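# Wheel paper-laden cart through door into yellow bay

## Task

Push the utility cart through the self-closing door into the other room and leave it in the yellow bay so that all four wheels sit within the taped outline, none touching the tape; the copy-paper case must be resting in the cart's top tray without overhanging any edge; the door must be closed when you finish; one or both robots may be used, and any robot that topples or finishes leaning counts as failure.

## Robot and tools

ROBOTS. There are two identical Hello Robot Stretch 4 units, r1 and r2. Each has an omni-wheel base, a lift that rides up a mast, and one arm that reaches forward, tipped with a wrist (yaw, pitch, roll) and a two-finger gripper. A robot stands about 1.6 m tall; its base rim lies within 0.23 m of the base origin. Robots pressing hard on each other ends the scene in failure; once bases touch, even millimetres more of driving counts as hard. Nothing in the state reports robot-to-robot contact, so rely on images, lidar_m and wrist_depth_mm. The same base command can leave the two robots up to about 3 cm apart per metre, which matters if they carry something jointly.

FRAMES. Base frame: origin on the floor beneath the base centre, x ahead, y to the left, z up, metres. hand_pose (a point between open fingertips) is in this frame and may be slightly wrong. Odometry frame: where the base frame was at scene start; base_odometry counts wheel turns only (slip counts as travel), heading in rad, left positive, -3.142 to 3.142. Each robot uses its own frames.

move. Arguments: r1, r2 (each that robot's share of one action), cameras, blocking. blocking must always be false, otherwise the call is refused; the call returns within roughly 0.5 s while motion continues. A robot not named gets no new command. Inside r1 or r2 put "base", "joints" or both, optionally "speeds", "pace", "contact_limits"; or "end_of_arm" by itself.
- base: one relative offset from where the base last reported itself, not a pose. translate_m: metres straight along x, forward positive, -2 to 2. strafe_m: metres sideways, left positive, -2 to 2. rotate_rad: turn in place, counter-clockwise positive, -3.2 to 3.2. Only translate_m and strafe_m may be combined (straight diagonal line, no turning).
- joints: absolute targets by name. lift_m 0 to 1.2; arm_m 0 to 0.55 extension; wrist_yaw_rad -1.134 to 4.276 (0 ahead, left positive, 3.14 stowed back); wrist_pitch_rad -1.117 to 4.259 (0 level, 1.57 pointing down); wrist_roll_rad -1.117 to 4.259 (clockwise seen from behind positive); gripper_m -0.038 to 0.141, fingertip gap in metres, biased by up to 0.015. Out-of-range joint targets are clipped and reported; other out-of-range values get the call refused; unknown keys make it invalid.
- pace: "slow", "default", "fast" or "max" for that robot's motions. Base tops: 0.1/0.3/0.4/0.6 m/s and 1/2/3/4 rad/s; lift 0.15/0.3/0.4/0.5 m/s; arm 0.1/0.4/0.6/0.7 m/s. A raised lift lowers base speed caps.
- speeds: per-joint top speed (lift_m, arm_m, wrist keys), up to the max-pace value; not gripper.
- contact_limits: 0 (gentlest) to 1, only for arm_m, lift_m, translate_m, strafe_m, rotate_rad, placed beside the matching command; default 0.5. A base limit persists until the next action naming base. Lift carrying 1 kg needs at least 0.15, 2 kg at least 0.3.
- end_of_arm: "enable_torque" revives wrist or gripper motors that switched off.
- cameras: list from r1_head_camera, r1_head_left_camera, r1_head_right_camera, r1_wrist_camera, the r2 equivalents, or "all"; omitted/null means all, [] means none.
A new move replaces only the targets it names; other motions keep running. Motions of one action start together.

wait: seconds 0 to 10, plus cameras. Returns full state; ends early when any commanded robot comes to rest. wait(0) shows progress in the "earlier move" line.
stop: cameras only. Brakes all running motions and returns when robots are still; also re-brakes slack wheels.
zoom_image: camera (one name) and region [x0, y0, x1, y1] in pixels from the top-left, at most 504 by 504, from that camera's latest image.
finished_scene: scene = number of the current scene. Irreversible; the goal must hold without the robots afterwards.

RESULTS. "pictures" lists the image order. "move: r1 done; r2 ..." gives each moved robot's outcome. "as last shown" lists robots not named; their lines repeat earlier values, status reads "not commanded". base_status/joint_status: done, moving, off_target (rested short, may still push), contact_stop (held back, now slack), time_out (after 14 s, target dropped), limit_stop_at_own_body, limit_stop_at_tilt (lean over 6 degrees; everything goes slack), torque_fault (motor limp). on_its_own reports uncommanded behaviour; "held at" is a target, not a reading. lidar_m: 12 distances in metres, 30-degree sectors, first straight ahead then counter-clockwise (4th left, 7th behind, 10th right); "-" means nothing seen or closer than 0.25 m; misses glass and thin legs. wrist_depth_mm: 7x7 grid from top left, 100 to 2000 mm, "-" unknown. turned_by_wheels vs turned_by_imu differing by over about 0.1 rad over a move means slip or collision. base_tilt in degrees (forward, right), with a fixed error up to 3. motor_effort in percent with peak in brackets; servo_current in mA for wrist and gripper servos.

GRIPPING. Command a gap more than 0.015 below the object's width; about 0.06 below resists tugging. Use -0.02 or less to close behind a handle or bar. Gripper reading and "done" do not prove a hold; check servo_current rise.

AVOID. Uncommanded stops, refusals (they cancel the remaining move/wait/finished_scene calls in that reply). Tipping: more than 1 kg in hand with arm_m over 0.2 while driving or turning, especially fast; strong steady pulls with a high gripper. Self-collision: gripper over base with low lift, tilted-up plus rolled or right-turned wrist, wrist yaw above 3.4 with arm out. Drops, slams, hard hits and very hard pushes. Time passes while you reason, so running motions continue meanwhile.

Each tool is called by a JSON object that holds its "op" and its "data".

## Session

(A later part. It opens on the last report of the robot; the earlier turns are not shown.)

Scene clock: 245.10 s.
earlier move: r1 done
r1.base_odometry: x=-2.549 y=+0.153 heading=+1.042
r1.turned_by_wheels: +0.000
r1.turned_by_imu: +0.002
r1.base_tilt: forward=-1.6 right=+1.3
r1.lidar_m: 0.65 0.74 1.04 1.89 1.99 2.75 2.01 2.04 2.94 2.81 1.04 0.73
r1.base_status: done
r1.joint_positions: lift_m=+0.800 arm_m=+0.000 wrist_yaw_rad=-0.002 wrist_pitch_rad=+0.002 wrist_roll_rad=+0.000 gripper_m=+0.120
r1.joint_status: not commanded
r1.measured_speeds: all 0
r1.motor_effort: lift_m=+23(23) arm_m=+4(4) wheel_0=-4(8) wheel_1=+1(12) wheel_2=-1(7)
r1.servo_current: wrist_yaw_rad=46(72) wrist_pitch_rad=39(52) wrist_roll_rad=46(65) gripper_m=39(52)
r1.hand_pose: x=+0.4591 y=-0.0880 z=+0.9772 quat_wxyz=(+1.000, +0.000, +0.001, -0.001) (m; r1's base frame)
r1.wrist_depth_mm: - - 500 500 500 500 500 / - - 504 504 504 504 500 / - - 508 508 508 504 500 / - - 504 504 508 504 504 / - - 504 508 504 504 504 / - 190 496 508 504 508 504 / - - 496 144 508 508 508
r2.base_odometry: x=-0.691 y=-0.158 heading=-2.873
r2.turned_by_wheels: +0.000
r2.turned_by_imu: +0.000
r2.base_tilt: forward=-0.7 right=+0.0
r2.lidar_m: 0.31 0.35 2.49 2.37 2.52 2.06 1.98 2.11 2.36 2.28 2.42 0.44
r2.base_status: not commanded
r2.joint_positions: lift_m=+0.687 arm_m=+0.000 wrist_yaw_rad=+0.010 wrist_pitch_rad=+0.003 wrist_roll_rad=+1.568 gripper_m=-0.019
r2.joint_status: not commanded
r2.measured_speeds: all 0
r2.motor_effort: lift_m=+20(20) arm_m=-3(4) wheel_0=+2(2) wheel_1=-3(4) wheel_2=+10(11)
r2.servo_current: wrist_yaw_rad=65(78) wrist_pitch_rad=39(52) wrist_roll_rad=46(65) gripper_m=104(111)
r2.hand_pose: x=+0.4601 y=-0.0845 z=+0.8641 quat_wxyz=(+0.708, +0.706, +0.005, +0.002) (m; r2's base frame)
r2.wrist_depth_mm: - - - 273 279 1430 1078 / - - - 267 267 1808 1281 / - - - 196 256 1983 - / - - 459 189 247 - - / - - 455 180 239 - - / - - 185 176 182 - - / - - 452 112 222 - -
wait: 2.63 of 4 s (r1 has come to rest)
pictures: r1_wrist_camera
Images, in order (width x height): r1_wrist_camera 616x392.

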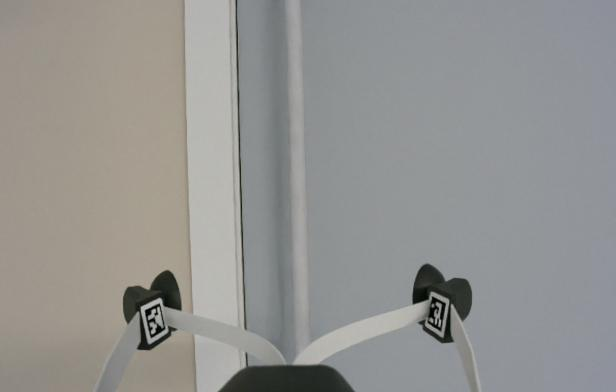

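{"op": "move", "data": {"blocking": false, "r1": {"base":{"translate_m":0.27,"strafe_m":0.01},"contact_limits":{"translate_m":0.2},"pace":"slow"}, "cameras": []}}

{"op": "wait", "data": {"seconds": 4, "cameras": ["r1_wrist_camera"]}}

{"op": "move", "data": {"blocking": false, "r1": {"joints":{"gripper_m":-0.02}}, "cameras": []}}

{"op": "wait", "data": {"seconds": 2.5, "cameras": ["r1_wrist_camera"]}}

{"op": "move", "data": {"blocking": false, "r1": {"base":{"translate_m":-0.18,"strafe_m":-0.1},"contact_limits":{"translate_m":0.75},"joints":{"wrist_yaw_rad":0.12},"pace":"slow"}, "cameras": []}}

{"op": "wait", "data": {"seconds": 3, "cameras": []}}

{"op": "move", "data": {"blocking": false, "r1": {"base":{"rotate_rad":0.22},"joints":{"wrist_yaw_rad":-0.06},"speeds":{"wrist_yaw_rad":0.5},"pace":"slow"}, "cameras": []}}

{"op": "wait", "data": {"seconds": 1.5, "cameras": ["r1_wrist_camera"]}}

{"op": "move", "data": {"blocking": false, "r1": {"base":{"translate_m":-0.18,"strafe_m":-0.12},"contact_limits":{"translate_m":0.75},"joints":{"wrist_yaw_rad":0.07},"pace":"slow"}, "cameras": []}}

{"op": "wait", "data": {"seconds": 3, "cameras": []}}

{"op": "move", "data": {"blocking": false, "r1": {"base":{"rotate_rad":0.22},"joints":{"wrist_yaw_rad":-0.11},"speeds":{"wrist_yaw_rad":0.5},"pace":"slow"}, "cameras": []}}

{"op": "wait", "data": {"seconds": 1.5, "cameras": ["r1_head_camera","r1_wrist_camera"]}}

Scene clock: 263.50 s.
move: r1 moving
r1.base_odometry: x=-2.543 y=+0.164 heading=+1.042
r1.turned_by_wheels: +0.000
r1.turned_by_imu: +0.000
r1.base_tilt: forward=-1.6 right=+1.3
r1.lidar_m: 0.63 0.74 1.05 1.87 1.96 2.72 2.03 2.04 2.92 2.76 1.02 0.72
r1.base_status: translate_m moving; strafe_m moving
r1.joint_positions: lift_m=+0.800 arm_m=+0.000 wrist_yaw_rad=-0.002 wrist_pitch_rad=+0.002 wrist_roll_rad=+0.000 gripper_m=+0.120
r1.joint_status: not commanded
r1.measured_speeds: translate_m=+0.048 strafe_m=+0.003 rotate_rad=-0.002 lift_m=+0.000 arm_m=+0.000 wrist_yaw_rad=+0.000 wrist_pitch_rad=+0.000 wrist_roll_rad=+0.000
r1.motor_effort: lift_m=+23(23) arm_m=+4(4) wheel_0=+6(6) wheel_1=+4(6) wheel_2=-6(6)
r1.servo_current: wrist_yaw_rad=39(59) wrist_pitch_rad=39(46) wrist_roll_rad=26(65) gripper_m=39(46)
r1.contact_limits: translate_m 0.2
r1.hand_pose: x=+0.4591 y=-0.0880 z=+0.9772 quat_wxyz=(+1.000, +0.000, +0.001, -0.001) (m; r1's base frame)
r1.wrist_depth_mm: - - 492 492 492 488 484 / - - 492 492 492 492 488 / - - 496 496 492 492 492 / - - 496 496 496 496 492 / - - 496 496 496 492 492 / - 190 480 500 496 496 496 / - - 488 144 496 500 496
r2: as last shown
r2.base_tilt: forward=-0.7 right=+0.1
r2.lidar_m: 0.34 0.35 2.49 2.36 2.51 2.07 1.97 2.10 2.38 2.28 2.41 0.43
r2.servo_current: wrist_yaw_rad=72(72) wrist_pitch_rad=39(46) wrist_roll_rad=46(52) gripper_m=98(111)
r2.wrist_depth_mm: - - - 273 281 1430 1060 / - - - 268 266 1756 1281 / - - - 196 257 1983 - / - - 455 188 247 - - / - - 455 181 238 - - / - - 185 175 183 - - / - - 455 112 224 - -
pictures: none
No camera images: "cameras" was empty.

Scene clock: 267.00 s.
earlier move: r1 done
r1.base_odometry: x=-2.422 y=+0.391 heading=+1.042
r1.turned_by_wheels: +0.000
r1.turned_by_imu: +0.002
r1.base_tilt: forward=-1.7 right=+1.3
r1.lidar_m: 0.40 0.46 0.65 1.87 1.96 2.71 2.28 2.28 2.96 1.78 0.65 0.43
r1.base_status: done
r1.joint_positions: lift_m=+0.800 arm_m=+0.000 wrist_yaw_rad=-0.002 wrist_pitch_rad=+0.002 wrist_roll_rad=+0.000 gripper_m=+0.120
r1.joint_status: not commanded
r1.measured_speeds: all 0
r1.motor_effort: lift_m=+23(23) arm_m=+5(5) wheel_0=+8(11) wheel_1=+7(9) wheel_2=-12(14)
r1.servo_current: wrist_yaw_rad=59(78) wrist_pitch_rad=46(52) wrist_roll_rad=52(72) gripper_m=39(52)
r1.contact_limits: translate_m 0.2
r1.hand_pose: x=+0.4590 y=-0.0880 z=+0.9772 quat_wxyz=(+1.000, +0.000, +0.001, -0.001) (m; r1's base frame)
r1.wrist_depth_mm: 236 224 239 177 239 240 240 / 237 225 239 178 240 241 240 / 237 225 240 178 240 241 241 / 237 226 240 240 241 242 242 / 238 227 241 241 242 242 242 / 239 200 242 242 242 243 243 / 241 229 242 173 242 244 244
r2.base_odometry: x=-0.691 y=-0.158 heading=-2.873
r2.turned_by_wheels: +0.000
r2.turned_by_imu: +0.000
r2.base_tilt: forward=-0.7 right=+0.0
r2.lidar_m: 0.34 0.34 2.46 2.37 2.51 2.07 1.99 2.10 2.38 2.29 2.40 0.43
r2.base_status: not commanded
r2.joint_positions: lift_m=+0.687 arm_m=+0.000 wrist_yaw_rad=+0.010 wrist_pitch_rad=+0.003 wrist_roll_rad=+1.568 gripper_m=-0.019
r2.joint_status: not commanded
r2.measured_speeds: all 0
r2.motor_effort: lift_m=+20(20) arm_m=-4(4) wheel_0=+2(2) wheel_1=-3(4) wheel_2=+10(11)
r2.servo_current: wrist_yaw_rad=65(72) wrist_pitch_rad=39(52) wrist_roll_rad=46(65) gripper_m=104(111)
r2.hand_pose: x=+0.4601 y=-0.0845 z=+0.8641 quat_wxyz=(+0.708, +0.706, +0.005, +0.002) (m; r2's base frame)
r2.wrist_depth_mm: - - - 274 279 1430 1098 / - - - 267 266 1808 1308 / - - - 195 256 1983 - / - - 459 188 248 - - / - - 455 181 237 - - / - - 185 175 182 - - / - - 452 112 223 - -
wait: 3.50 of 4 s (r1 has come to rest)
pictures: r1_wrist_camera
Images, in order (width x height): r1_wrist_camera 616x392.

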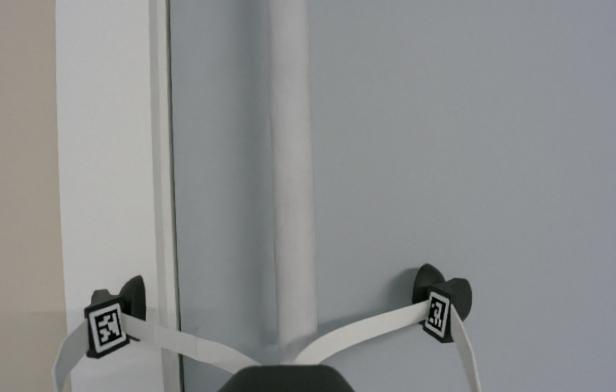

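Scene clock: 267.50 s.
move: r1 moving
r1.base_odometry: x=-2.422 y=+0.391 heading=+1.042
r1.turned_by_wheels: +0.000
r1.turned_by_imu: +0.000
r1.base_tilt: forward=-1.7 right=+1.3
r1.lidar_m: 0.41 0.46 0.69 1.87 1.97 2.72 2.29 2.29 2.95 1.77 0.64 0.46
r1.base_status: not commanded
r1.joint_positions: lift_m=+0.800 arm_m=+0.000 wrist_yaw_rad=-0.002 wrist_pitch_rad=+0.002 wrist_roll_rad=+0.000 gripper_m=+0.106
r1.joint_status: gripper_m moving
r1.measured_speeds: all 0
r1.motor_effort: lift_m=+23(23) arm_m=+5(5) wheel_0=+8(8) wheel_1=+7(7) wheel_2=-12(12)
r1.servo_current: wrist_yaw_rad=65(65) wrist_pitch_rad=33(52) wrist_roll_rad=52(52) gripper_m=117(117)
r1.contact_limits: translate_m 0.2
r1.hand_pose: x=+0.4590 y=-0.0880 z=+0.9772 quat_wxyz=(+1.000, +0.000, +0.001, -0.001) (m; r1's base frame)
r1.wrist_depth_mm: 237 224 237 237 236 236 236 / 238 225 238 237 238 236 236 / 239 225 239 178 239 238 237 / 239 226 240 238 239 239 237 / 240 227 240 177 240 239 240 / 242 220 241 241 240 239 240 / 241 228 242 173 241 241 240
r2: as last shown
r2.base_tilt: forward=-0.7 right=+0.1
r2.lidar_m: 0.34 0.36 2.50 2.34 2.48 2.06 1.97 2.08 2.40 2.30 2.42 0.44
r2.motor_effort: lift_m=+20(20) arm_m=-3(4) wheel_0=+2(2) wheel_1=-4(4) wheel_2=+10(10)
r2.servo_current: wrist_yaw_rad=65(72) wrist_pitch_rad=39(46) wrist_roll_rad=52(52) gripper_m=104(111)
r2.wrist_depth_mm: - - - 272 281 1430 1118 / - - - 267 267 1808 1308 / - - - 196 256 1921 - / - - 455 188 247 - - / - - 459 180 239 - - / - - 184 176 182 - - / - - 452 112 224 - -
pictures: none
No camera images: "cameras" was empty.

Scene clock: 269.13 s.
earlier move: r1 done
r1.base_odometry: x=-2.422 y=+0.391 heading=+1.041
r1.turned_by_wheels: -0.001
r1.turned_by_imu: +0.024
r1.base_tilt: forward=-1.6 right=+1.3
r1.lidar_m: 0.37 0.47 0.66 1.88 1.97 2.80 2.30 3.95 2.94 1.65 0.65 0.45
r1.base_status: not commanded
r1.joint_positions: lift_m=+0.800 arm_m=+0.000 wrist_yaw_rad=-0.002 wrist_pitch_rad=+0.002 wrist_roll_rad=+0.000 gripper_m=-0.019
r1.joint_status: all done
r1.measured_speeds: all 0
r1.motor_effort: lift_m=+22(23) arm_m=-4(6) wheel_0=-4(9) wheel_1=-1(7) wheel_2=+0(12)
r1.servo_current: wrist_yaw_rad=59(65) wrist_pitch_rad=39(52) wrist_roll_rad=46(65) gripper_m=59(247)
r1.contact_limits: translate_m 0.2
r1.hand_pose: x=+0.4591 y=-0.0881 z=+0.9773 quat_wxyz=(+1.000, +0.000, +0.001, -0.001) (m; r1's base frame)
r1.wrist_depth_mm: 238 226 240 178 241 243 243 / 238 227 241 241 243 243 244 / 239 227 242 179 243 243 245 / 241 228 242 181 244 244 246 / 241 229 242 181 244 245 246 / 241 229 242 187 244 245 246 / 242 229 244 179 246 246 246
r2.base_odometry: x=-0.691 y=-0.158 heading=-2.873
r2.turned_by_wheels: +0.000
r2.turned_by_imu: +0.000
r2.base_tilt: forward=-0.6 right=+0.1
r2.lidar_m: 0.34 0.35 2.47 2.36 2.49 2.06 2.00 2.09 2.38 2.30 2.41 0.44
r2.base_status: not commanded
r2.joint_positions: lift_m=+0.687 arm_m=+0.000 wrist_yaw_rad=+0.010 wrist_pitch_rad=+0.003 wrist_roll_rad=+1.568 gripper_m=-0.019
r2.joint_status: not commanded
r2.measured_speeds: all 0
r2.motor_effort: lift_m=+20(20) arm_m=-4(4) wheel_0=+2(2) wheel_1=-3(4) wheel_2=+10(11)
r2.servo_current: wrist_yaw_rad=52(78) wrist_pitch_rad=39(46) wrist_roll_rad=46(59) gripper_m=104(111)
r2.hand_pose: x=+0.4601 y=-0.0845 z=+0.8641 quat_wxyz=(+0.708, +0.706, +0.005, +0.002) (m; r2's base frame)
r2.wrist_depth_mm: - - - 273 281 1430 1078 / - - - 267 266 1808 1281 / - - - 195 257 1983 - / - - 455 188 247 - - / - - 449 181 239 - - / - - 185 176 183 - - / - - 455 112 223 - -
wait: 1.63 of 2.5 s (r1 has come to rest)
pictures: r1_wrist_camera
Images, in order (width x height): r1_wrist_camera 616x392.

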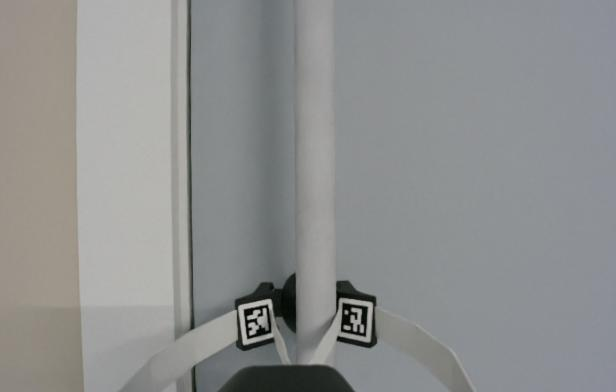

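Scene clock: 269.63 s.
move: r1 moving
r1.base_odometry: x=-2.422 y=+0.377 heading=+1.040
r1.turned_by_wheels: -0.002
r1.turned_by_imu: -0.003
r1.base_tilt: forward=-1.6 right=+1.3
r1.lidar_m: 0.43 0.50 0.70 1.89 2.00 2.80 2.26 3.91 2.94 1.72 0.67 0.48
r1.base_status: translate_m moving; strafe_m moving
r1.joint_positions: lift_m=+0.800 arm_m=+0.000 wrist_yaw_rad=+0.091 wrist_pitch_rad=+0.002 wrist_roll_rad=+0.000 gripper_m=-0.019
r1.joint_status: wrist_yaw_rad moving
r1.measured_speeds: translate_m=-0.051 strafe_m=-0.026 rotate_rad=-0.011 lift_m=+0.000 arm_m=+0.000 wrist_yaw_rad=+0.000 wrist_pitch_rad=+0.000 wrist_roll_rad=+0.000
r1.motor_effort: lift_m=+22(22) arm_m=-4(4) wheel_0=-15(15) wheel_1=-10(10) wheel_2=+4(5)
r1.servo_current: wrist_yaw_rad=182(234) wrist_pitch_rad=39(46) wrist_roll_rad=59(65) gripper_m=65(65)
r1.contact_limits: translate_m 0.75
r1.hand_pose: x=+0.4660 y=-0.0609 z=+0.9773 quat_wxyz=(+0.999, +0.000, +0.001, +0.045) (m; r1's base frame)
r1.wrist_depth_mm: 256 238 247 245 241 238 235 / 256 238 248 246 241 237 236 / 257 238 248 246 241 238 236 / 257 241 249 247 243 239 236 / 257 240 249 247 243 240 237 / 258 240 237 191 181 240 238 / 259 242 242 186 244 240 238
r2: as last shown
r2.base_tilt: forward=-0.7 right=+0.1
r2.lidar_m: 0.33 0.33 2.49 2.37 2.52 2.08 1.98 2.10 2.40 2.29 2.40 0.44
r2.motor_effort: lift_m=+20(20) arm_m=-3(4) wheel_0=+2(2) wheel_1=-3(4) wheel_2=+10(10)
r2.servo_current: wrist_yaw_rad=52(72) wrist_pitch_rad=39(52) wrist_roll_rad=52(59) gripper_m=111(111)
r2.wrist_depth_mm: - - - 274 282 1464 1078 / - - - 266 266 1756 1281 / - - - 195 257 1983 - / - - 455 189 248 - - / - - 455 181 240 - - / - - 185 176 182 - - / - - 452 112 224 - -
pictures: none
No camera images: "cameras" was empty.

Scene clock: 272.33 s.
earlier move: r1 done
r1.base_odometry: x=-2.426 y=+0.186 heading=+1.044
r1.turned_by_wheels: +0.004
r1.turned_by_imu: -0.122
r1.base_tilt: forward=-1.6 right=+1.3
r1.lidar_m: 0.43 0.61 0.82 1.84 1.95 2.56 2.13 2.11 2.99 2.78 0.94 0.52
r1.base_status: done
r1.joint_positions: lift_m=+0.800 arm_m=+0.000 wrist_yaw_rad=+0.140 wrist_pitch_rad=+0.002 wrist_roll_rad=+0.000 gripper_m=-0.019
r1.joint_status: all done
r1.measured_speeds: all 0
r1.on_its_own: wrist_yaw_rad is at rest, and its servo_current (117 mA) is outside its rest range (0 to 104 mA)
r1.motor_effort: lift_m=+22(22) arm_m=-7(7) wheel_0=+10(19) wheel_1=-3(21) wheel_2=+20(21)
r1.servo_current: wrist_yaw_rad=117(234) wrist_pitch_rad=39(52) wrist_roll_rad=52(65) gripper_m=59(65)
r1.contact_limits: translate_m 0.75
r1.hand_pose: x=+0.4689 y=-0.0463 z=+0.9773 quat_wxyz=(+0.998, +0.000, +0.001, +0.070) (m; r1's base frame)
r1.wrist_depth_mm: - 394 253 257 262 266 268 / - 394 254 258 263 267 268 / - 394 255 258 263 267 271 / - 399 254 258 263 267 271 / - 254 256 192 264 268 272 / - - 196 189 265 268 272 / - 153 255 193 145 270 272
r2.base_odometry: x=-0.691 y=-0.158 heading=-2.873
r2.turned_by_wheels: +0.000
r2.turned_by_imu: +0.000
r2.base_tilt: forward=-0.7 right=+0.0
r2.lidar_m: 0.35 0.35 2.49 2.36 2.51 2.06 1.98 2.09 2.40 2.29 2.41 0.45
r2.base_status: not commanded
r2.joint_positions: lift_m=+0.687 arm_m=+0.000 wrist_yaw_rad=+0.010 wrist_pitch_rad=+0.003 wrist_roll_rad=+1.568 gripper_m=-0.019
r2.joint_status: not commanded
r2.measured_speeds: all 0
r2.motor_effort: lift_m=+20(20) arm_m=-3(4) wheel_0=+1(2) wheel_1=-3(4) wheel_2=+10(11)
r2.servo_current: wrist_yaw_rad=65(78) wrist_pitch_rad=39(52) wrist_roll_rad=52(59) gripper_m=104(117)
r2.hand_pose: x=+0.4601 y=-0.0845 z=+0.8641 quat_wxyz=(+0.708, +0.706, +0.005, +0.002) (m; r2's base frame)
r2.wrist_depth_mm: - - - 272 281 1464 1098 / - - - 266 266 1808 1281 / - - - 196 255 1921 - / - - 455 189 248 - - / - - 459 181 239 - - / - - 185 175 183 - - / - - 455 112 222 - -
wait: 2.70 of 3 s (r1 has come to rest)
pictures: none
No camera images: "cameras" was empty.

Scene clock: 272.83 s.
move: r1 moving
r1.base_odometry: x=-2.426 y=+0.186 heading=+1.168
r1.turned_by_wheels: +0.124
r1.turned_by_imu: +0.126
r1.base_tilt: forward=-1.5 right=+1.3
r1.lidar_m: 0.41 0.60 0.91 1.92 2.01 2.88 2.12 3.87 2.87 2.19 0.78 0.50
r1.base_status: rotate_rad moving
r1.joint_positions: lift_m=+0.800 arm_m=+0.000 wrist_yaw_rad=-0.016 wrist_pitch_rad=+0.002 wrist_roll_rad=+0.000 gripper_m=-0.019
r1.joint_status: wrist_yaw_rad moving
r1.measured_speeds: translate_m=-0.001 strafe_m=+0.000 rotate_rad=+0.456 lift_m=+0.000 arm_m=+0.000 wrist_yaw_rad=-0.308 wrist_pitch_rad=+0.000 wrist_roll_rad=+0.000
r1.motor_effort: lift_m=+22(22) arm_m=-6(7) wheel_0=+1(9) wheel_1=-4(6) wheel_2=+12(20)
r1.servo_current: wrist_yaw_rad=442(793) wrist_pitch_rad=46(52) wrist_roll_rad=46(59) gripper_m=65(65)
r1.hand_pose: x=+0.4581 y=-0.0920 z=+0.9773 quat_wxyz=(+1.000, +0.000, +0.001, -0.008) (m; r1's base frame)
r1.wrist_depth_mm: - 387 252 259 266 274 282 / - 389 253 260 266 274 279 / - 389 252 259 266 274 282 / - 392 253 260 267 276 282 / - 389 254 262 268 276 283 / - 392 191 190 270 276 283 / - - 252 195 150 278 285
r2: as last shown
r2.base_tilt: forward=-0.7 right=+0.1
r2.lidar_m: 0.34 0.35 2.46 2.35 2.51 2.07 1.99 2.07 2.38 2.29 2.41 0.44
r2.motor_effort: lift_m=+20(20) arm_m=-4(4) wheel_0=+2(2) wheel_1=-3(4) wheel_2=+10(10)
r2.servo_current: wrist_yaw_rad=65(72) wrist_pitch_rad=39(46) wrist_roll_rad=46(59) gripper_m=111(111)
r2.wrist_depth_mm: - - - 272 281 1430 1098 / - - - 266 268 1756 1281 / - - - 196 257 1863 - / - - 452 188 248 - - / - - 455 181 239 - - / - - 185 175 183 - - / - - 452 112 223 - -
pictures: none
No camera images: "cameras" was empty.

Scene clock: 273.70 s.
earlier move: r1 done
r1.base_odometry: x=-2.426 y=+0.186 heading=+1.262
r1.turned_by_wheels: +0.094
r1.turned_by_imu: +0.093
r1.base_tilt: forward=-1.5 right=+1.3
r1.lidar_m: 0.40 0.65 1.04 1.92 2.09 3.20 2.08 3.57 2.83 1.68 0.70 0.41
r1.base_status: done
r1.joint_positions: lift_m=+0.800 arm_m=+0.000 wrist_yaw_rad=-0.057 wrist_pitch_rad=+0.002 wrist_roll_rad=+0.000 gripper_m=-0.019
r1.joint_status: all done
r1.measured_speeds: all 0
r1.motor_effort: lift_m=+22(22) arm_m=-6(7) wheel_0=-14(15) wheel_1=-7(7) wheel_2=+5(20)
r1.servo_current: wrist_yaw_rad=65(793) wrist_pitch_rad=46(52) wrist_roll_rad=46(59) gripper_m=52(65)
r1.hand_pose: x=+0.4540 y=-0.1038 z=+0.9773 quat_wxyz=(+1.000, +0.000, +0.001, -0.029) (m; r1's base frame)
r1.wrist_depth_mm: - 387 249 254 265 273 282 / - 387 250 253 267 274 281 / - 387 250 255 266 273 282 / - 387 251 193 265 274 283 / - 389 252 255 267 276 282 / - 404 250 190 267 276 283 / - 132 251 256 266 279 285
r2.base_odometry: x=-0.691 y=-0.158 heading=-2.873
r2.turned_by_wheels: +0.000
r2.turned_by_imu: +0.000
r2.base_tilt: forward=-0.7 right=+0.0
r2.lidar_m: 0.34 0.35 2.51 2.34 2.51 2.04 1.99 2.10 2.39 2.29 2.38 0.46
r2.base_status: not commanded
r2.joint_positions: lift_m=+0.687 arm_m=+0.000 wrist_yaw_rad=+0.010 wrist_pitch_rad=+0.003 wrist_roll_rad=+1.568 gripper_m=-0.019
r2.joint_status: not commanded
r2.measured_speeds: all 0
r2.motor_effort: lift_m=+20(20) arm_m=-3(4) wheel_0=+2(2) wheel_1=-3(4) wheel_2=+10(11)
r2.servo_current: wrist_yaw_rad=72(78) wrist_pitch_rad=46(52) wrist_roll_rad=39(65) gripper_m=98(111)
r2.hand_pose: x=+0.4601 y=-0.0845 z=+0.8641 quat_wxyz=(+0.708, +0.706, +0.005, +0.002) (m; r2's base frame)
r2.wrist_depth_mm: - - - 274 279 1430 1078 / - - - 267 267 1756 1281 / - - - 196 257 1921 - / - - 455 189 247 - - / - - 455 180 238 - - / - - 185 176 182 - - / - - 452 112 224 - -
wait: 0.87 of 1.5 s (r1 has come to rest)
pictures: r1_wrist_camera
Images, in order (width x height): r1_wrist_camera 616x392.

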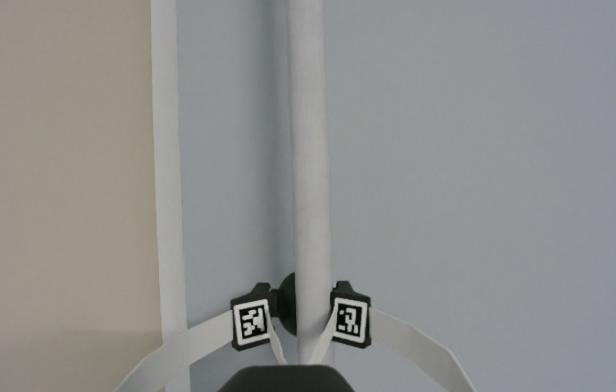

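Scene clock: 274.20 s.
move: r1 moving
r1.base_odometry: x=-2.422 y=+0.173 heading=+1.262
r1.turned_by_wheels: -0.001
r1.turned_by_imu: -0.032
r1.base_tilt: forward=-1.4 right=+1.4
r1.lidar_m: 0.42 0.65 1.00 1.93 2.06 3.09 2.10 3.64 2.85 1.87 0.72 0.46
r1.base_status: translate_m moving; strafe_m moving
r1.joint_positions: lift_m=+0.800 arm_m=+0.000 wrist_yaw_rad=+0.049 wrist_pitch_rad=+0.002 wrist_roll_rad=+0.000 gripper_m=-0.019
r1.joint_status: wrist_yaw_rad moving
r1.measured_speeds: translate_m=-0.045 strafe_m=-0.030 rotate_rad=+0.001 lift_m=+0.000 arm_m=+0.000 wrist_yaw_rad=+0.051 wrist_pitch_rad=+0.000 wrist_roll_rad=+0.000
r1.motor_effort: lift_m=+22(22) arm_m=-6(7) wheel_0=-15(15) wheel_1=-3(10) wheel_2=+8(11)
r1.servo_current: wrist_yaw_rad=124(182) wrist_pitch_rad=39(46) wrist_roll_rad=46(65) gripper_m=59(59)
r1.contact_limits: translate_m 0.75
r1.hand_pose: x=+0.4635 y=-0.0732 z=+0.9773 quat_wxyz=(+1.000, +0.000, +0.001, +0.024) (m; r1's base frame)
r1.wrist_depth_mm: - - 251 253 258 262 266 / - - 251 253 258 264 265 / - - 252 253 258 263 266 / - - 252 255 259 264 267 / - - 253 255 259 264 267 / - - 252 190 187 265 268 / - 129 183 191 262 264 268
r2: as last shown
r2.base_tilt: forward=-0.7 right=+0.1
r2.lidar_m: 0.35 0.35 2.48 2.36 2.52 2.07 2.00 2.08 2.38 2.29 2.41 0.41
r2.motor_effort: lift_m=+20(20) arm_m=-3(4) wheel_0=+2(2) wheel_1=-3(3) wheel_2=+10(10)
r2.servo_current: wrist_yaw_rad=59(72) wrist_pitch_rad=46(46) wrist_roll_rad=46(59) gripper_m=104(104)
r2.wrist_depth_mm: - - - 273 279 1464 1098 / - - - 268 266 1808 1281 / - - - 195 256 1983 - / - - 455 189 247 - - / - - 452 180 238 - - / - - 184 176 182 - - / - - 452 112 223 - -
pictures: none
No camera images: "cameras" was empty.

Scene clock: 277.03 s.
earlier move: r1 done
r1.base_odometry: x=-2.366 y=-0.021 heading=+1.265
r1.turned_by_wheels: +0.003
r1.turned_by_imu: -0.149
r1.base_tilt: forward=-1.6 right=+1.2
r1.lidar_m: 0.41 0.74 1.04 1.98 2.04 2.68 1.95 1.96 2.91 2.75 1.11 0.55
r1.base_status: done
r1.joint_positions: lift_m=+0.800 arm_m=+0.000 wrist_yaw_rad=+0.090 wrist_pitch_rad=+0.002 wrist_roll_rad=+0.000 gripper_m=-0.019
r1.joint_status: all done
r1.measured_speeds: all 0
r1.motor_effort: lift_m=+22(22) arm_m=-7(9) wheel_0=+18(21) wheel_1=-2(28) wheel_2=+17(26)
r1.servo_current: wrist_yaw_rad=104(182) wrist_pitch_rad=39(52) wrist_roll_rad=46(78) gripper_m=59(65)
r1.contact_limits: translate_m 0.75
r1.hand_pose: x=+0.4663 y=-0.0611 z=+0.9773 quat_wxyz=(+0.999, +0.000, +0.001, +0.045) (m; r1's base frame)
r1.wrist_depth_mm: - 237 246 265 279 300 319 / - 238 246 265 279 298 319 / - 238 247 266 279 298 319 / - 238 248 264 279 300 319 / - 238 249 266 281 301 319 / - 239 195 189 283 301 320 / - 155 246 192 143 304 319
r2.base_odometry: x=-0.691 y=-0.158 heading=-2.873
r2.turned_by_wheels: +0.000
r2.turned_by_imu: +0.000
r2.base_tilt: forward=-0.7 right=+0.1
r2.lidar_m: 0.33 0.33 2.49 2.36 2.54 2.07 1.98 2.09 2.38 2.27 2.41 0.46
r2.base_status: not commanded
r2.joint_positions: lift_m=+0.687 arm_m=+0.000 wrist_yaw_rad=+0.010 wrist_pitch_rad=+0.003 wrist_roll_rad=+1.568 gripper_m=-0.019
r2.joint_status: not commanded
r2.measured_speeds: all 0
r2.motor_effort: lift_m=+20(20) arm_m=-3(4) wheel_0=+2(2) wheel_1=-3(4) wheel_2=+10(10)
r2.servo_current: wrist_yaw_rad=72(78) wrist_pitch_rad=39(52) wrist_roll_rad=39(65) gripper_m=104(111)
r2.hand_pose: x=+0.4601 y=-0.0845 z=+0.8641 quat_wxyz=(+0.708, +0.706, +0.005, +0.002) (m; r2's base frame)
r2.wrist_depth_mm: - - - 272 281 1464 1078 / - - - 266 267 1756 1281 / - - - 196 256 1921 - / - - 459 189 248 - - / - - 452 180 239 - - / - - 185 175 183 - - / - - 452 112 224 - -
wait: 2.83 of 3 s (r1 has come to rest)
pictures: none
No camera images: "cameras" was empty.

Scene clock: 277.53 s.
move: r1 moving
r1.base_odometry: x=-2.366 y=-0.021 heading=+1.389
r1.turned_by_wheels: +0.124
r1.turned_by_imu: +0.125
r1.base_tilt: forward=-1.6 right=+1.3
r1.lidar_m: 0.40 0.79 1.17 1.98 2.10 3.06 1.96 3.68 2.82 2.36 0.91 0.49
r1.base_status: rotate_rad moving
r1.joint_positions: lift_m=+0.800 arm_m=+0.000 wrist_yaw_rad=-0.066 wrist_pitch_rad=+0.002 wrist_roll_rad=+0.000 gripper_m=-0.019
r1.joint_status: wrist_yaw_rad moving
r1.measured_speeds: translate_m=+0.001 strafe_m=-0.002 rotate_rad=+0.459 lift_m=+0.000 arm_m=+0.000 wrist_yaw_rad=-0.321 wrist_pitch_rad=+0.000 wrist_roll_rad=+0.000
r1.motor_effort: lift_m=+22(22) arm_m=-7(7) wheel_0=+3(16) wheel_1=-7(7) wheel_2=+9(16)
r1.servo_current: wrist_yaw_rad=351(806) wrist_pitch_rad=39(52) wrist_roll_rad=52(59) gripper_m=59(59)
r1.hand_pose: x=+0.4531 y=-0.1063 z=+0.9773 quat_wxyz=(+0.999, +0.000, +0.001, -0.033) (m; r1's base frame)
r1.wrist_depth_mm: - 235 246 191 285 310 338 / - 235 246 266 285 312 332 / - 235 249 267 286 312 336 / - 235 247 267 286 312 338 / - 236 247 267 286 310 338 / - 236 199 190 290 312 340 / - 141 242 196 149 317 340
r2: as last shown
r2.base_tilt: forward=-0.7 right=+0.0
r2.lidar_m: 0.35 0.36 2.51 2.36 2.52 2.07 1.98 2.10 2.39 2.29 2.41 0.43
r2.servo_current: wrist_yaw_rad=52(72) wrist_pitch_rad=39(46) wrist_roll_rad=46(59) gripper_m=98(111)
r2.wrist_depth_mm: - - - 274 282 1397 1098 / - - - 267 267 1756 1281 / - - - 195 256 1983 - / - - 462 188 249 - - / - - 455 181 238 - - / - - 185 176 183 - - / - - 455 112 223 - -
pictures: none
No camera images: "cameras" was empty.

Scene clock: 278.43 s.
earlier move: r1 done
r1.base_odometry: x=-2.366 y=-0.021 heading=+1.484
r1.turned_by_wheels: +0.095
r1.turned_by_imu: +0.080
r1.base_tilt: forward=-1.5 right=+1.3
r1.lidar_m: 0.43 0.82 1.31 1.95 2.15 3.34 1.94 3.45 2.81 1.92 0.80 0.40
r1.base_status: done
r1.joint_positions: lift_m=+0.800 arm_m=+0.000 wrist_yaw_rad=-0.107 wrist_pitch_rad=+0.002 wrist_roll_rad=+0.000 gripper_m=-0.019
r1.joint_status: all done
r1.measured_speeds: all 0
r1.motor_effort: lift_m=+22(22) arm_m=-6(7) wheel_0=-14(19) wheel_1=-4(7) wheel_2=+5(16)
r1.servo_current: wrist_yaw_rad=46(806) wrist_pitch_rad=46(52) wrist_roll_rad=46(65) gripper_m=52(59)
r1.hand_pose: x=+0.4485 y=-0.1178 z=+0.9773 quat_wxyz=(+0.999, +0.000, +0.001, -0.054) (m; r1's base frame)
r1.wrist_depth_mm: - 232 244 252 282 307 336 / - - 241 252 281 306 330 / - - 245 253 282 307 334 / - - 242 193 281 306 334 / - - 242 253 282 307 330 / - - 236 190 283 309 336 / - 132 240 190 283 317 332
r2.base_odometry: x=-0.691 y=-0.158 heading=-2.873
r2.turned_by_wheels: +0.000
r2.turned_by_imu: +0.000
r2.base_tilt: forward=-0.7 right=+0.1
r2.lidar_m: 0.33 0.34 2.50 2.34 2.53 2.07 1.99 2.11 2.37 2.29 2.41 0.45
r2.base_status: not commanded
r2.joint_positions: lift_m=+0.687 arm_m=+0.000 wrist_yaw_rad=+0.010 wrist_pitch_rad=+0.003 wrist_roll_rad=+1.568 gripper_m=-0.019
r2.joint_status: not commanded
r2.measured_speeds: all 0
r2.motor_effort: lift_m=+20(20) arm_m=-3(4) wheel_0=+1(2) wheel_1=-3(4) wheel_2=+10(10)
r2.servo_current: wrist_yaw_rad=59(72) wrist_pitch_rad=39(52) wrist_roll_rad=46(59) gripper_m=104(111)
r2.hand_pose: x=+0.4601 y=-0.0845 z=+0.8641 quat_wxyz=(+0.708, +0.706, +0.005, +0.002) (m; r2's base frame)
r2.wrist_depth_mm: - - - 274 281 1430 1060 / - - - 267 267 1756 1281 / - - - 196 258 1921 - / - - 459 189 247 - - / - - 452 181 239 - - / - - 185 176 182 - - / - - 455 112 224 - -
wait: 0.90 of 1.5 s (r1 has come to rest)
pictures: r1_head_camera, r1_wrist_camera
Images, in order (width x height): r1_head_camera 420x560, r1_wrist_camera 616x392.

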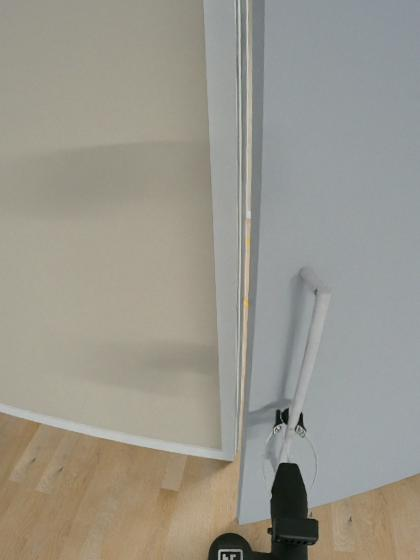

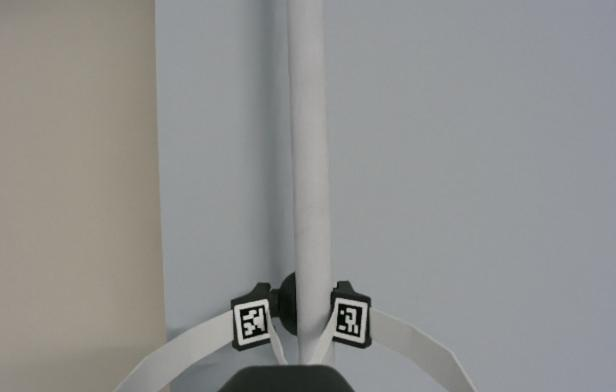

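{"op": "move", "data": {"blocking": false, "r1": {"base":{"translate_m":-0.17,"strafe_m":-0.12},"contact_limits":{"translate_m":0.75},"joints":{"wrist_yaw_rad":0.07},"pace":"slow"}, "cameras": []}}

{"op": "wait", "data": {"seconds": 3, "cameras": []}}

{"op": "move", "data": {"blocking": false, "r1": {"base":{"rotate_rad":0.3},"joints":{"wrist_yaw_rad":-0.14},"speeds":{"wrist_yaw_rad":0.5},"pace":"slow"}, "cameras": []}}

{"op": "wait", "data": {"seconds": 2, "cameras": ["r1_head_camera","r1_wrist_camera"]}}

Scene clock: 289.47 s.
move: r1 moving
r1.base_odometry: x=-2.359 y=-0.033 heading=+1.483
r1.turned_by_wheels: -0.001
r1.turned_by_imu: -0.037
r1.base_tilt: forward=-1.3 right=+1.5
r1.lidar_m: 0.42 0.81 1.22 1.96 2.14 3.23 1.94 3.52 2.80 2.10 0.85 0.41
r1.base_status: translate_m moving; strafe_m moving
r1.joint_positions: lift_m=+0.800 arm_m=+0.000 wrist_yaw_rad=+0.043 wrist_pitch_rad=+0.002 wrist_roll_rad=+0.000 gripper_m=-0.019
r1.joint_status: wrist_yaw_rad moving
r1.measured_speeds: translate_m=-0.044 strafe_m=-0.031 rotate_rad=+0.001 lift_m=+0.000 arm_m=+0.000 wrist_yaw_rad=+0.074 wrist_pitch_rad=+0.000 wrist_roll_rad=+0.000
r1.motor_effort: lift_m=+22(22) arm_m=-6(7) wheel_0=-16(16) wheel_1=-4(10) wheel_2=+7(11)
r1.servo_current: wrist_yaw_rad=156(241) wrist_pitch_rad=39(46) wrist_roll_rad=39(65) gripper_m=59(65)
r1.contact_limits: translate_m 0.75
r1.hand_pose: x=+0.4630 y=-0.0750 z=+0.9773 quat_wxyz=(+1.000, +0.000, +0.001, +0.021) (m; r1's base frame)
r1.wrist_depth_mm: - - 242 247 267 283 300 / - - 240 248 270 283 300 / - - 242 249 268 286 300 / - - 242 250 270 285 298 / - - 241 248 270 286 301 / - - 238 191 183 286 300 / - 129 240 249 272 279 303
r2: as last shown
r2.lidar_m: 0.34 0.33 2.48 2.36 2.50 2.07 1.97 2.08 2.39 2.28 2.40 0.44
r2.motor_effort: lift_m=+20(20) arm_m=-3(4) wheel_0=+2(2) wheel_1=-3(4) wheel_2=+10(10)
r2.servo_current: wrist_yaw_rad=59(78) wrist_pitch_rad=33(46) wrist_roll_rad=46(59) gripper_m=104(111)
r2.wrist_depth_mm: - - - 273 279 1430 1078 / - - - 267 267 1756 1281 / - - - 195 258 1921 - / - - 455 188 247 - - / - - 455 180 239 - - / - - 185 176 182 - - / - - 455 112 224 - -
pictures: none
No camera images: "cameras" was empty.

Scene clock: 292.47 s.
earlier move: r1 moving
r1.base_odometry: x=-2.261 y=-0.200 heading=+1.485
r1.turned_by_wheels: +0.002
r1.turned_by_imu: -0.186
r1.base_tilt: forward=-1.5 right=+1.3
r1.lidar_m: 0.41 0.87 1.16 2.00 2.03 2.68 1.87 1.87 2.90 2.72 1.36 0.59
r1.base_status: done
r1.joint_positions: lift_m=+0.800 arm_m=+0.000 wrist_yaw_rad=+0.081 wrist_pitch_rad=+0.002 wrist_roll_rad=+0.000 gripper_m=-0.019
r1.joint_status: wrist_yaw_rad moving
r1.measured_speeds: all 0
r1.motor_effort: lift_m=+21(22) arm_m=-8(12) wheel_0=+3(16) wheel_1=-5(29) wheel_2=+13(26)
r1.servo_current: wrist_yaw_rad=59(241) wrist_pitch_rad=46(59) wrist_roll_rad=52(72) gripper_m=52(65)
r1.contact_limits: translate_m 0.75
r1.hand_pose: x=+0.4658 y=-0.0638 z=+0.9774 quat_wxyz=(+0.999, +0.000, +0.001, +0.040) (m; r1's base frame)
r1.wrist_depth_mm: - 224 241 255 301 347 402 / - 222 241 256 303 345 399 / - 224 245 257 301 347 399 / - 225 242 257 301 345 397 / - 225 241 195 301 345 399 / - 225 218 191 309 347 399 / - 141 237 198 167 362 399
r2.base_odometry: x=-0.691 y=-0.158 heading=-2.873
r2.turned_by_wheels: +0.000
r2.turned_by_imu: +0.000
r2.base_tilt: forward=-0.7 right=+0.1
r2.lidar_m: 0.34 0.36 2.48 2.37 2.50 2.09 1.98 2.07 2.35 2.28 2.38 0.45
r2.base_status: not commanded
r2.joint_positions: lift_m=+0.687 arm_m=+0.000 wrist_yaw_rad=+0.010 wrist_pitch_rad=+0.003 wrist_roll_rad=+1.568 gripper_m=-0.019
r2.joint_status: not commanded
r2.measured_speeds: all 0
r2.motor_effort: lift_m=+20(20) arm_m=-4(4) wheel_0=+2(2) wheel_1=-3(4) wheel_2=+10(11)
r2.servo_current: wrist_yaw_rad=52(78) wrist_pitch_rad=46(52) wrist_roll_rad=46(72) gripper_m=104(117)
r2.hand_pose: x=+0.4601 y=-0.0845 z=+0.8641 quat_wxyz=(+0.708, +0.706, +0.005, +0.002) (m; r2's base frame)
r2.wrist_depth_mm: - - - 273 281 1430 1098 / - - - 267 268 1808 1281 / - - - 196 256 1983 - / - - 455 189 247 - - / - - 455 180 238 - - / - - 185 176 183 - - / - - 452 112 223 - -
wait: 3.00 s; no rest
pictures: none
No camera images: "cameras" was empty.

Scene clock: 292.97 s.
move: r1 moving
r1.base_odometry: x=-2.261 y=-0.200 heading=+1.610
r1.turned_by_wheels: +0.125
r1.turned_by_imu: +0.126
r1.base_tilt: forward=-1.5 right=+1.3
r1.lidar_m: 0.43 0.91 1.34 1.99 2.11 3.02 1.85 3.69 2.81 2.70 1.17 0.40
r1.base_status: rotate_rad moving
r1.joint_positions: lift_m=+0.800 arm_m=+0.000 wrist_yaw_rad=-0.111 wrist_pitch_rad=+0.002 wrist_roll_rad=+0.000 gripper_m=-0.019
r1.joint_status: wrist_yaw_rad moving
r1.measured_speeds: translate_m=+0.001 strafe_m=+0.000 rotate_rad=+0.479 lift_m=+0.000 arm_m=+0.000 wrist_yaw_rad=-0.436 wrist_pitch_rad=+0.000 wrist_roll_rad=+0.000
r1.motor_effort: lift_m=+21(21) arm_m=-8(9) wheel_0=-6(7) wheel_1=-8(8) wheel_2=+8(12)
r1.servo_current: wrist_yaw_rad=195(377) wrist_pitch_rad=39(46) wrist_roll_rad=59(59) gripper_m=59(59)
r1.hand_pose: x=+0.4483 y=-0.1188 z=+0.9774 quat_wxyz=(+0.998, +0.000, +0.001, -0.055) (m; r1's base frame)
r1.wrist_depth_mm: - 220 239 191 314 373 469 / - 220 239 256 314 373 452 / - 220 238 256 312 370 449 / - 220 238 256 312 370 445 / - 216 238 211 312 373 445 / - 220 228 191 314 373 445 / - 140 234 195 293 397 452
r2: as last shown
r2.lidar_m: 0.33 0.35 2.46 2.35 2.52 2.08 1.98 2.09 2.39 2.30 2.39 0.45
r2.motor_effort: lift_m=+20(20) arm_m=-3(4) wheel_0=+1(2) wheel_1=-3(3) wheel_2=+10(11)
r2.servo_current: wrist_yaw_rad=65(72) wrist_pitch_rad=46(46) wrist_roll_rad=46(52) gripper_m=98(111)
r2.wrist_depth_mm: - - - 273 279 1464 1078 / - - - 266 267 1756 1281 / - - - 196 257 1983 - / - - 459 189 248 - - / - - 455 180 239 - - / - - 184 176 183 - - / - - 455 112 223 - -
pictures: none
No camera images: "cameras" was empty.

Scene clock: 294.97 s.
earlier move: r1 moving
r1.base_odometry: x=-2.261 y=-0.200 heading=+1.785
r1.turned_by_wheels: +0.175
r1.turned_by_imu: -0.225
r1.base_tilt: forward=-1.5 right=+1.3
r1.lidar_m: 0.40 0.77 0.99 1.87 1.89 2.33 - 1.95 3.15 2.83 1.41 0.41
r1.base_status: done
r1.joint_positions: lift_m=+0.800 arm_m=+0.000 wrist_yaw_rad=-0.133 wrist_pitch_rad=+0.002 wrist_roll_rad=+0.000 gripper_m=-0.019
r1.joint_status: wrist_yaw_rad moving
r1.measured_speeds: translate_m=-0.003 strafe_m=-0.006 rotate_rad=+0.020 lift_m=+0.000 arm_m=+0.000 wrist_yaw_rad=+0.000 wrist_pitch_rad=+0.000 wrist_roll_rad=+0.000
r1.motor_effort: lift_m=+21(21) arm_m=-8(9) wheel_0=-3(27) wheel_1=-12(13) wheel_2=+10(12)
r1.servo_current: wrist_yaw_rad=78(377) wrist_pitch_rad=39(52) wrist_roll_rad=65(65) gripper_m=52(59)
r1.hand_pose: x=+0.4456 y=-0.1249 z=+0.9775 quat_wxyz=(+0.998, +0.000, +0.001, -0.066) (m; r1's base frame)
r1.wrist_depth_mm: 530 205 231 257 357 466 - / 530 206 237 256 355 488 - / 530 201 232 257 353 488 - / 535 206 231 196 353 484 - / 535 206 230 199 353 484 - / 530 205 214 192 353 484 - / - 196 219 192 340 - -
r2.base_odometry: x=-0.691 y=-0.158 heading=-2.873
r2.turned_by_wheels: +0.000
r2.turned_by_imu: +0.000
r2.base_tilt: forward=-0.7 right=+0.1
r2.lidar_m: 0.33 0.34 2.47 2.35 2.51 2.04 1.98 2.08 2.38 2.30 2.40 0.43
r2.base_status: not commanded
r2.joint_positions: lift_m=+0.687 arm_m=+0.000 wrist_yaw_rad=+0.010 wrist_pitch_rad=+0.003 wrist_roll_rad=+1.568 gripper_m=-0.019
r2.joint_status: not commanded
r2.measured_speeds: all 0
r2.motor_effort: lift_m=+20(20) arm_m=-4(4) wheel_0=+2(2) wheel_1=-3(4) wheel_2=+10(11)
r2.servo_current: wrist_yaw_rad=65(78) wrist_pitch_rad=39(46) wrist_roll_rad=46(59) gripper_m=111(111)
r2.hand_pose: x=+0.4601 y=-0.0845 z=+0.8641 quat_wxyz=(+0.708, +0.706, +0.005, +0.002) (m; r2's base frame)
r2.wrist_depth_mm: - - - 273 281 1430 1118 / - - - 267 267 1756 1281 / - - - 196 256 1983 - / - - 452 189 246 - - / - - 459 181 238 - - / - - 186 176 183 - - / - - 449 112 223 - -
wait: 2.00 s; no rest
pictures: r1_head_camera, r1_wrist_camera
Images, in order (width x height): r1_head_camera 420x560, r1_wrist_camera 616x392.

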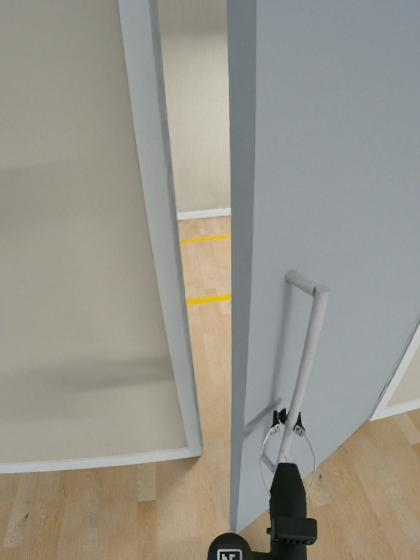

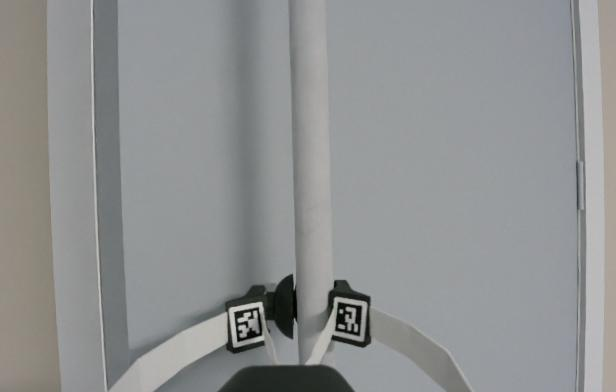

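{"op": "move", "data": {"blocking": false, "r1": {"base":{"translate_m":-0.16,"strafe_m":-0.28},"contact_limits":{"translate_m":0.75},"joints":{"wrist_yaw_rad":0.25},"speeds":{"wrist_yaw_rad":0.15},"pace":"slow"}, "cameras": []}}

{"op": "wait", "data": {"seconds": 4.5, "cameras": ["r1_head_camera","r1_wrist_camera"]}}

Scene clock: 308.00 s.
earlier move: r1 done
move: r1 moving
r1.base_odometry: x=-2.249 y=-0.203 heading=+1.786
r1.turned_by_wheels: +0.001
r1.turned_by_imu: -0.032
r1.base_tilt: forward=-1.5 right=+1.3
r1.lidar_m: 0.40 0.80 0.98 1.82 1.91 2.27 - 1.95 3.21 2.83 1.49 0.46
r1.base_status: translate_m moving; strafe_m moving
r1.joint_positions: lift_m=+0.800 arm_m=+0.000 wrist_yaw_rad=-0.069 wrist_pitch_rad=+0.002 wrist_roll_rad=+0.000 gripper_m=-0.019
r1.joint_status: wrist_yaw_rad moving
r1.measured_speeds: translate_m=-0.024 strafe_m=-0.040 rotate_rad=+0.000 lift_m=+0.000 arm_m=+0.000 wrist_yaw_rad=+0.149 wrist_pitch_rad=+0.000 wrist_roll_rad=+0.000
r1.motor_effort: lift_m=+21(21) arm_m=-8(9) wheel_0=+0(4) wheel_1=-8(11) wheel_2=+18(18)
r1.servo_current: wrist_yaw_rad=39(65) wrist_pitch_rad=39(46) wrist_roll_rad=52(65) gripper_m=59(59)
r1.contact_limits: translate_m 0.75
r1.hand_pose: x=+0.4530 y=-0.1072 z=+0.9775 quat_wxyz=(+0.999, +0.000, +0.001, -0.035) (m; r1's base frame)
r1.wrist_depth_mm: - 208 234 257 345 459 - / 535 205 234 258 345 455 - / 535 205 234 257 343 452 - / 535 209 233 195 343 452 - / 535 208 233 197 343 452 - / 544 208 218 193 343 452 - / - 145 228 193 332 500 -
r2: as last shown
r2.base_tilt: forward=-0.7 right=+0.0
r2.lidar_m: 0.36 0.34 2.48 2.37 2.50 2.08 1.98 2.09 2.39 2.28 2.42 0.46
r2.motor_effort: lift_m=+20(20) arm_m=-3(4) wheel_0=+2(2) wheel_1=-3(4) wheel_2=+10(10)
r2.servo_current: wrist_yaw_rad=65(72) wrist_pitch_rad=39(46) wrist_roll_rad=52(65) gripper_m=104(111)
r2.wrist_depth_mm: - - - 273 281 1430 1078 / - - - 266 266 1808 1281 / - - - 195 257 1863 - / - - 455 188 247 - - / - - 452 181 239 - - / - - 185 175 182 - - / - - 455 112 223 - -
pictures: none
No camera images: "cameras" was empty.

Scene clock: 312.00 s.
earlier move: r1 done
r1.base_odometry: x=-1.954 y=-0.296 heading=+1.787
r1.turned_by_wheels: +0.001
r1.turned_by_imu: -0.036
r1.base_tilt: forward=-1.6 right=+1.2
r1.lidar_m: 0.39 0.39 1.17 2.11 2.10 2.50 1.78 1.71 2.99 2.60 1.94 0.86
r1.base_status: done
r1.joint_positions: lift_m=+0.800 arm_m=+0.000 wrist_yaw_rad=+0.264 wrist_pitch_rad=+0.002 wrist_roll_rad=+0.000 gripper_m=-0.019
r1.joint_status: all done
r1.measured_speeds: all 0
r1.motor_effort: lift_m=+21(21) arm_m=-8(9) wheel_0=+15(16) wheel_1=-2(14) wheel_2=+14(23)
r1.servo_current: wrist_yaw_rad=85(91) wrist_pitch_rad=39(59) wrist_roll_rad=46(65) gripper_m=59(59)
r1.contact_limits: translate_m 0.75
r1.hand_pose: x=+0.4725 y=-0.0091 z=+0.9775 quat_wxyz=(+0.991, +0.000, +0.001, +0.132) (m; r1's base frame)
r1.wrist_depth_mm: - 213 239 189 334 418 517 / - 213 239 286 336 418 517 / - 213 239 286 334 421 517 / - 213 239 286 334 418 512 / - 210 240 286 336 418 517 / - 213 201 189 342 418 517 / - 150 229 190 160 439 521
r2.base_odometry: x=-0.691 y=-0.158 heading=-2.873
r2.turned_by_wheels: +0.000
r2.turned_by_imu: +0.001
r2.base_tilt: forward=-0.7 right=+0.1
r2.lidar_m: 0.35 0.34 2.49 2.33 2.49 2.06 2.00 2.07 2.39 2.30 2.42 0.45
r2.base_status: not commanded
r2.joint_positions: lift_m=+0.687 arm_m=+0.000 wrist_yaw_rad=+0.010 wrist_pitch_rad=+0.003 wrist_roll_rad=+1.568 gripper_m=-0.019
r2.joint_status: not commanded
r2.measured_speeds: all 0
r2.motor_effort: lift_m=+20(20) arm_m=-3(4) wheel_0=+2(2) wheel_1=-3(4) wheel_2=+10(11)
r2.servo_current: wrist_yaw_rad=65(78) wrist_pitch_rad=39(46) wrist_roll_rad=59(65) gripper_m=104(111)
r2.hand_pose: x=+0.4601 y=-0.0845 z=+0.8641 quat_wxyz=(+0.708, +0.706, +0.005, +0.002) (m; r2's base frame)
r2.wrist_depth_mm: - - - 272 282 1464 1078 / - - - 267 267 1756 1308 / - - - 195 255 1983 - / - - 459 189 249 - - / - - 455 180 239 - - / - - 185 175 183 - - / - - 452 112 223 - -
wait: 4.00 of 4.5 s (r1 has come to rest)
pictures: r1_head_camera, r1_wrist_camera
Images, in order (width x height): r1_head_camera 420x560, r1_wrist_camera 616x392.

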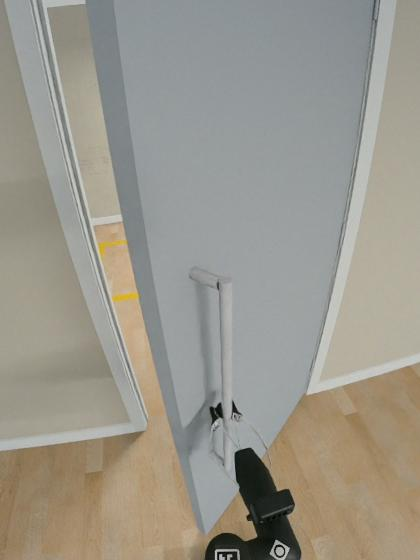

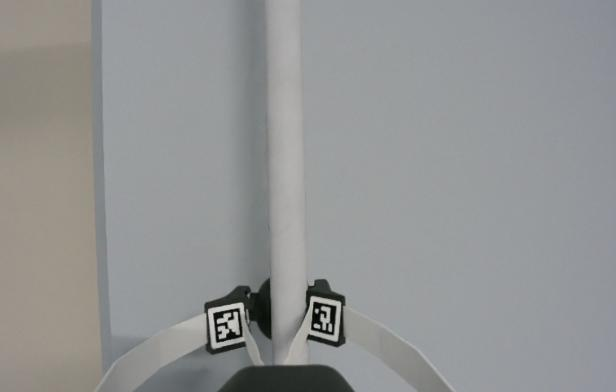

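{"op": "move", "data": {"blocking": false, "r1": {"base":{"translate_m":-0.12,"strafe_m":-0.32},"contact_limits":{"translate_m":0.75},"joints":{"wrist_yaw_rad":0.55},"speeds":{"wrist_yaw_rad":0.12},"pace":"slow"}, "cameras": []}}

{"op": "wait", "data": {"seconds": 4.5, "cameras": ["r1_head_camera","r1_wrist_camera"]}}

Scene clock: 317.40 s.
move: r1 moving
r1.base_odometry: x=-1.941 y=-0.297 heading=+1.789
r1.turned_by_wheels: +0.002
r1.turned_by_imu: +0.002
r1.base_tilt: forward=-1.5 right=+1.2
r1.lidar_m: 0.42 0.41 1.17 2.08 2.12 2.49 1.74 1.66 3.02 2.59 1.95 0.90
r1.base_status: translate_m moving; strafe_m moving
r1.joint_positions: lift_m=+0.800 arm_m=+0.000 wrist_yaw_rad=+0.313 wrist_pitch_rad=+0.002 wrist_roll_rad=+0.000 gripper_m=-0.019
r1.joint_status: wrist_yaw_rad moving
r1.measured_speeds: translate_m=-0.018 strafe_m=-0.047 rotate_rad=-0.002 lift_m=+0.000 arm_m=+0.000 wrist_yaw_rad=+0.112 wrist_pitch_rad=+0.000 wrist_roll_rad=+0.000
r1.motor_effort: lift_m=+21(21) arm_m=-8(8) wheel_0=+13(16) wheel_1=-8(9) wheel_2=+19(19)
r1.servo_current: wrist_yaw_rad=65(78) wrist_pitch_rad=39(46) wrist_roll_rad=59(59) gripper_m=59(59)
r1.contact_limits: translate_m 0.75
r1.hand_pose: x=+0.4725 y=+0.0058 z=+0.9775 quat_wxyz=(+0.988, +0.000, +0.001, +0.156) (m; r1's base frame)
r1.wrist_depth_mm: - 218 238 258 325 399 500 / - 214 239 258 325 397 500 / - 214 239 258 325 397 496 / - 218 239 258 325 397 496 / - 214 240 258 325 397 496 / - 214 226 192 332 397 500 / - 144 229 193 155 427 504
r2: as last shown
r2.turned_by_imu: +0.000
r2.lidar_m: 0.32 0.33 2.44 2.36 2.51 2.05 1.97 2.07 2.38 2.29 2.42 0.43
r2.motor_effort: lift_m=+20(20) arm_m=-4(4) wheel_0=+2(2) wheel_1=-3(3) wheel_2=+10(10)
r2.servo_current: wrist_yaw_rad=65(78) wrist_pitch_rad=39(46) wrist_roll_rad=52(59) gripper_m=104(111)
r2.wrist_depth_mm: - - - 273 279 1430 1098 / - - - 267 265 1756 1281 / - - - 195 255 1983 - / - - 455 189 247 - - / - - 452 181 239 - - / - - 185 176 183 - - / - - 452 112 224 - -
pictures: none
No camera images: "cameras" was empty.

Scene clock: 321.63 s.
earlier move: r1 done
r1.base_odometry: x=-1.616 y=-0.343 heading=+1.788
r1.turned_by_wheels: -0.001
r1.turned_by_imu: -0.006
r1.base_tilt: forward=-1.5 right=+1.3
r1.lidar_m: 0.42 0.39 1.40 2.35 2.38 2.76 1.47 1.44 2.70 2.31 2.27 1.34
r1.base_status: done
r1.joint_positions: lift_m=+0.800 arm_m=+0.000 wrist_yaw_rad=+0.551 wrist_pitch_rad=+0.002 wrist_roll_rad=+0.000 gripper_m=-0.019
r1.joint_status: all done
r1.measured_speeds: all 0
r1.motor_effort: lift_m=+21(21) arm_m=-8(8) wheel_0=+0(16) wheel_1=-9(14) wheel_2=+17(19)
r1.servo_current: wrist_yaw_rad=52(91) wrist_pitch_rad=33(52) wrist_roll_rad=39(72) gripper_m=52(65)
r1.contact_limits: translate_m 0.75
r1.hand_pose: x=+0.4628 y=+0.0764 z=+0.9775 quat_wxyz=(+0.962, +0.000, +0.001, +0.272) (m; r1's base frame)
r1.wrist_depth_mm: - 206 231 254 345 462 - / - 202 236 254 343 462 - / - 204 230 255 342 455 - / - 206 230 254 342 455 - / - 206 229 195 343 455 - / - 205 215 193 330 455 - / - 200 224 - 330 508 -
r2.base_odometry: x=-0.691 y=-0.158 heading=-2.873
r2.turned_by_wheels: +0.000
r2.turned_by_imu: +0.001
r2.base_tilt: forward=-0.7 right=+0.1
r2.lidar_m: 0.35 0.35 2.48 2.37 2.50 2.09 1.98 2.09 2.38 2.28 2.44 0.42
r2.base_status: not commanded
r2.joint_positions: lift_m=+0.687 arm_m=+0.000 wrist_yaw_rad=+0.010 wrist_pitch_rad=+0.003 wrist_roll_rad=+1.568 gripper_m=-0.019
r2.joint_status: not commanded
r2.measured_speeds: all 0
r2.motor_effort: lift_m=+20(20) arm_m=-4(4) wheel_0=+2(2) wheel_1=-3(4) wheel_2=+10(11)
r2.servo_current: wrist_yaw_rad=65(78) wrist_pitch_rad=46(52) wrist_roll_rad=46(65) gripper_m=98(111)
r2.hand_pose: x=+0.4601 y=-0.0845 z=+0.8641 quat_wxyz=(+0.708, +0.706, +0.005, +0.002) (m; r2's base frame)
r2.wrist_depth_mm: - - - 274 278 1430 1098 / - - - 268 267 1808 1281 / - - - 196 256 1921 - / - - 452 189 247 - - / - - 455 181 239 - - / - - 185 176 183 - - / - - 452 112 224 - -
wait: 4.23 of 4.5 s (r1 has come to rest)
pictures: r1_head_camera, r1_wrist_camera
Images, in order (width x height): r1_head_camera 420x560, r1_wrist_camera 616x392.

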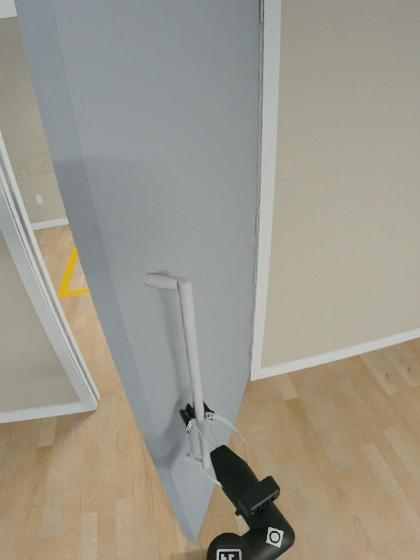

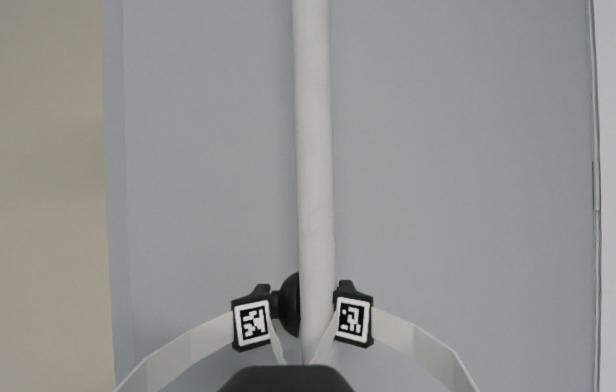

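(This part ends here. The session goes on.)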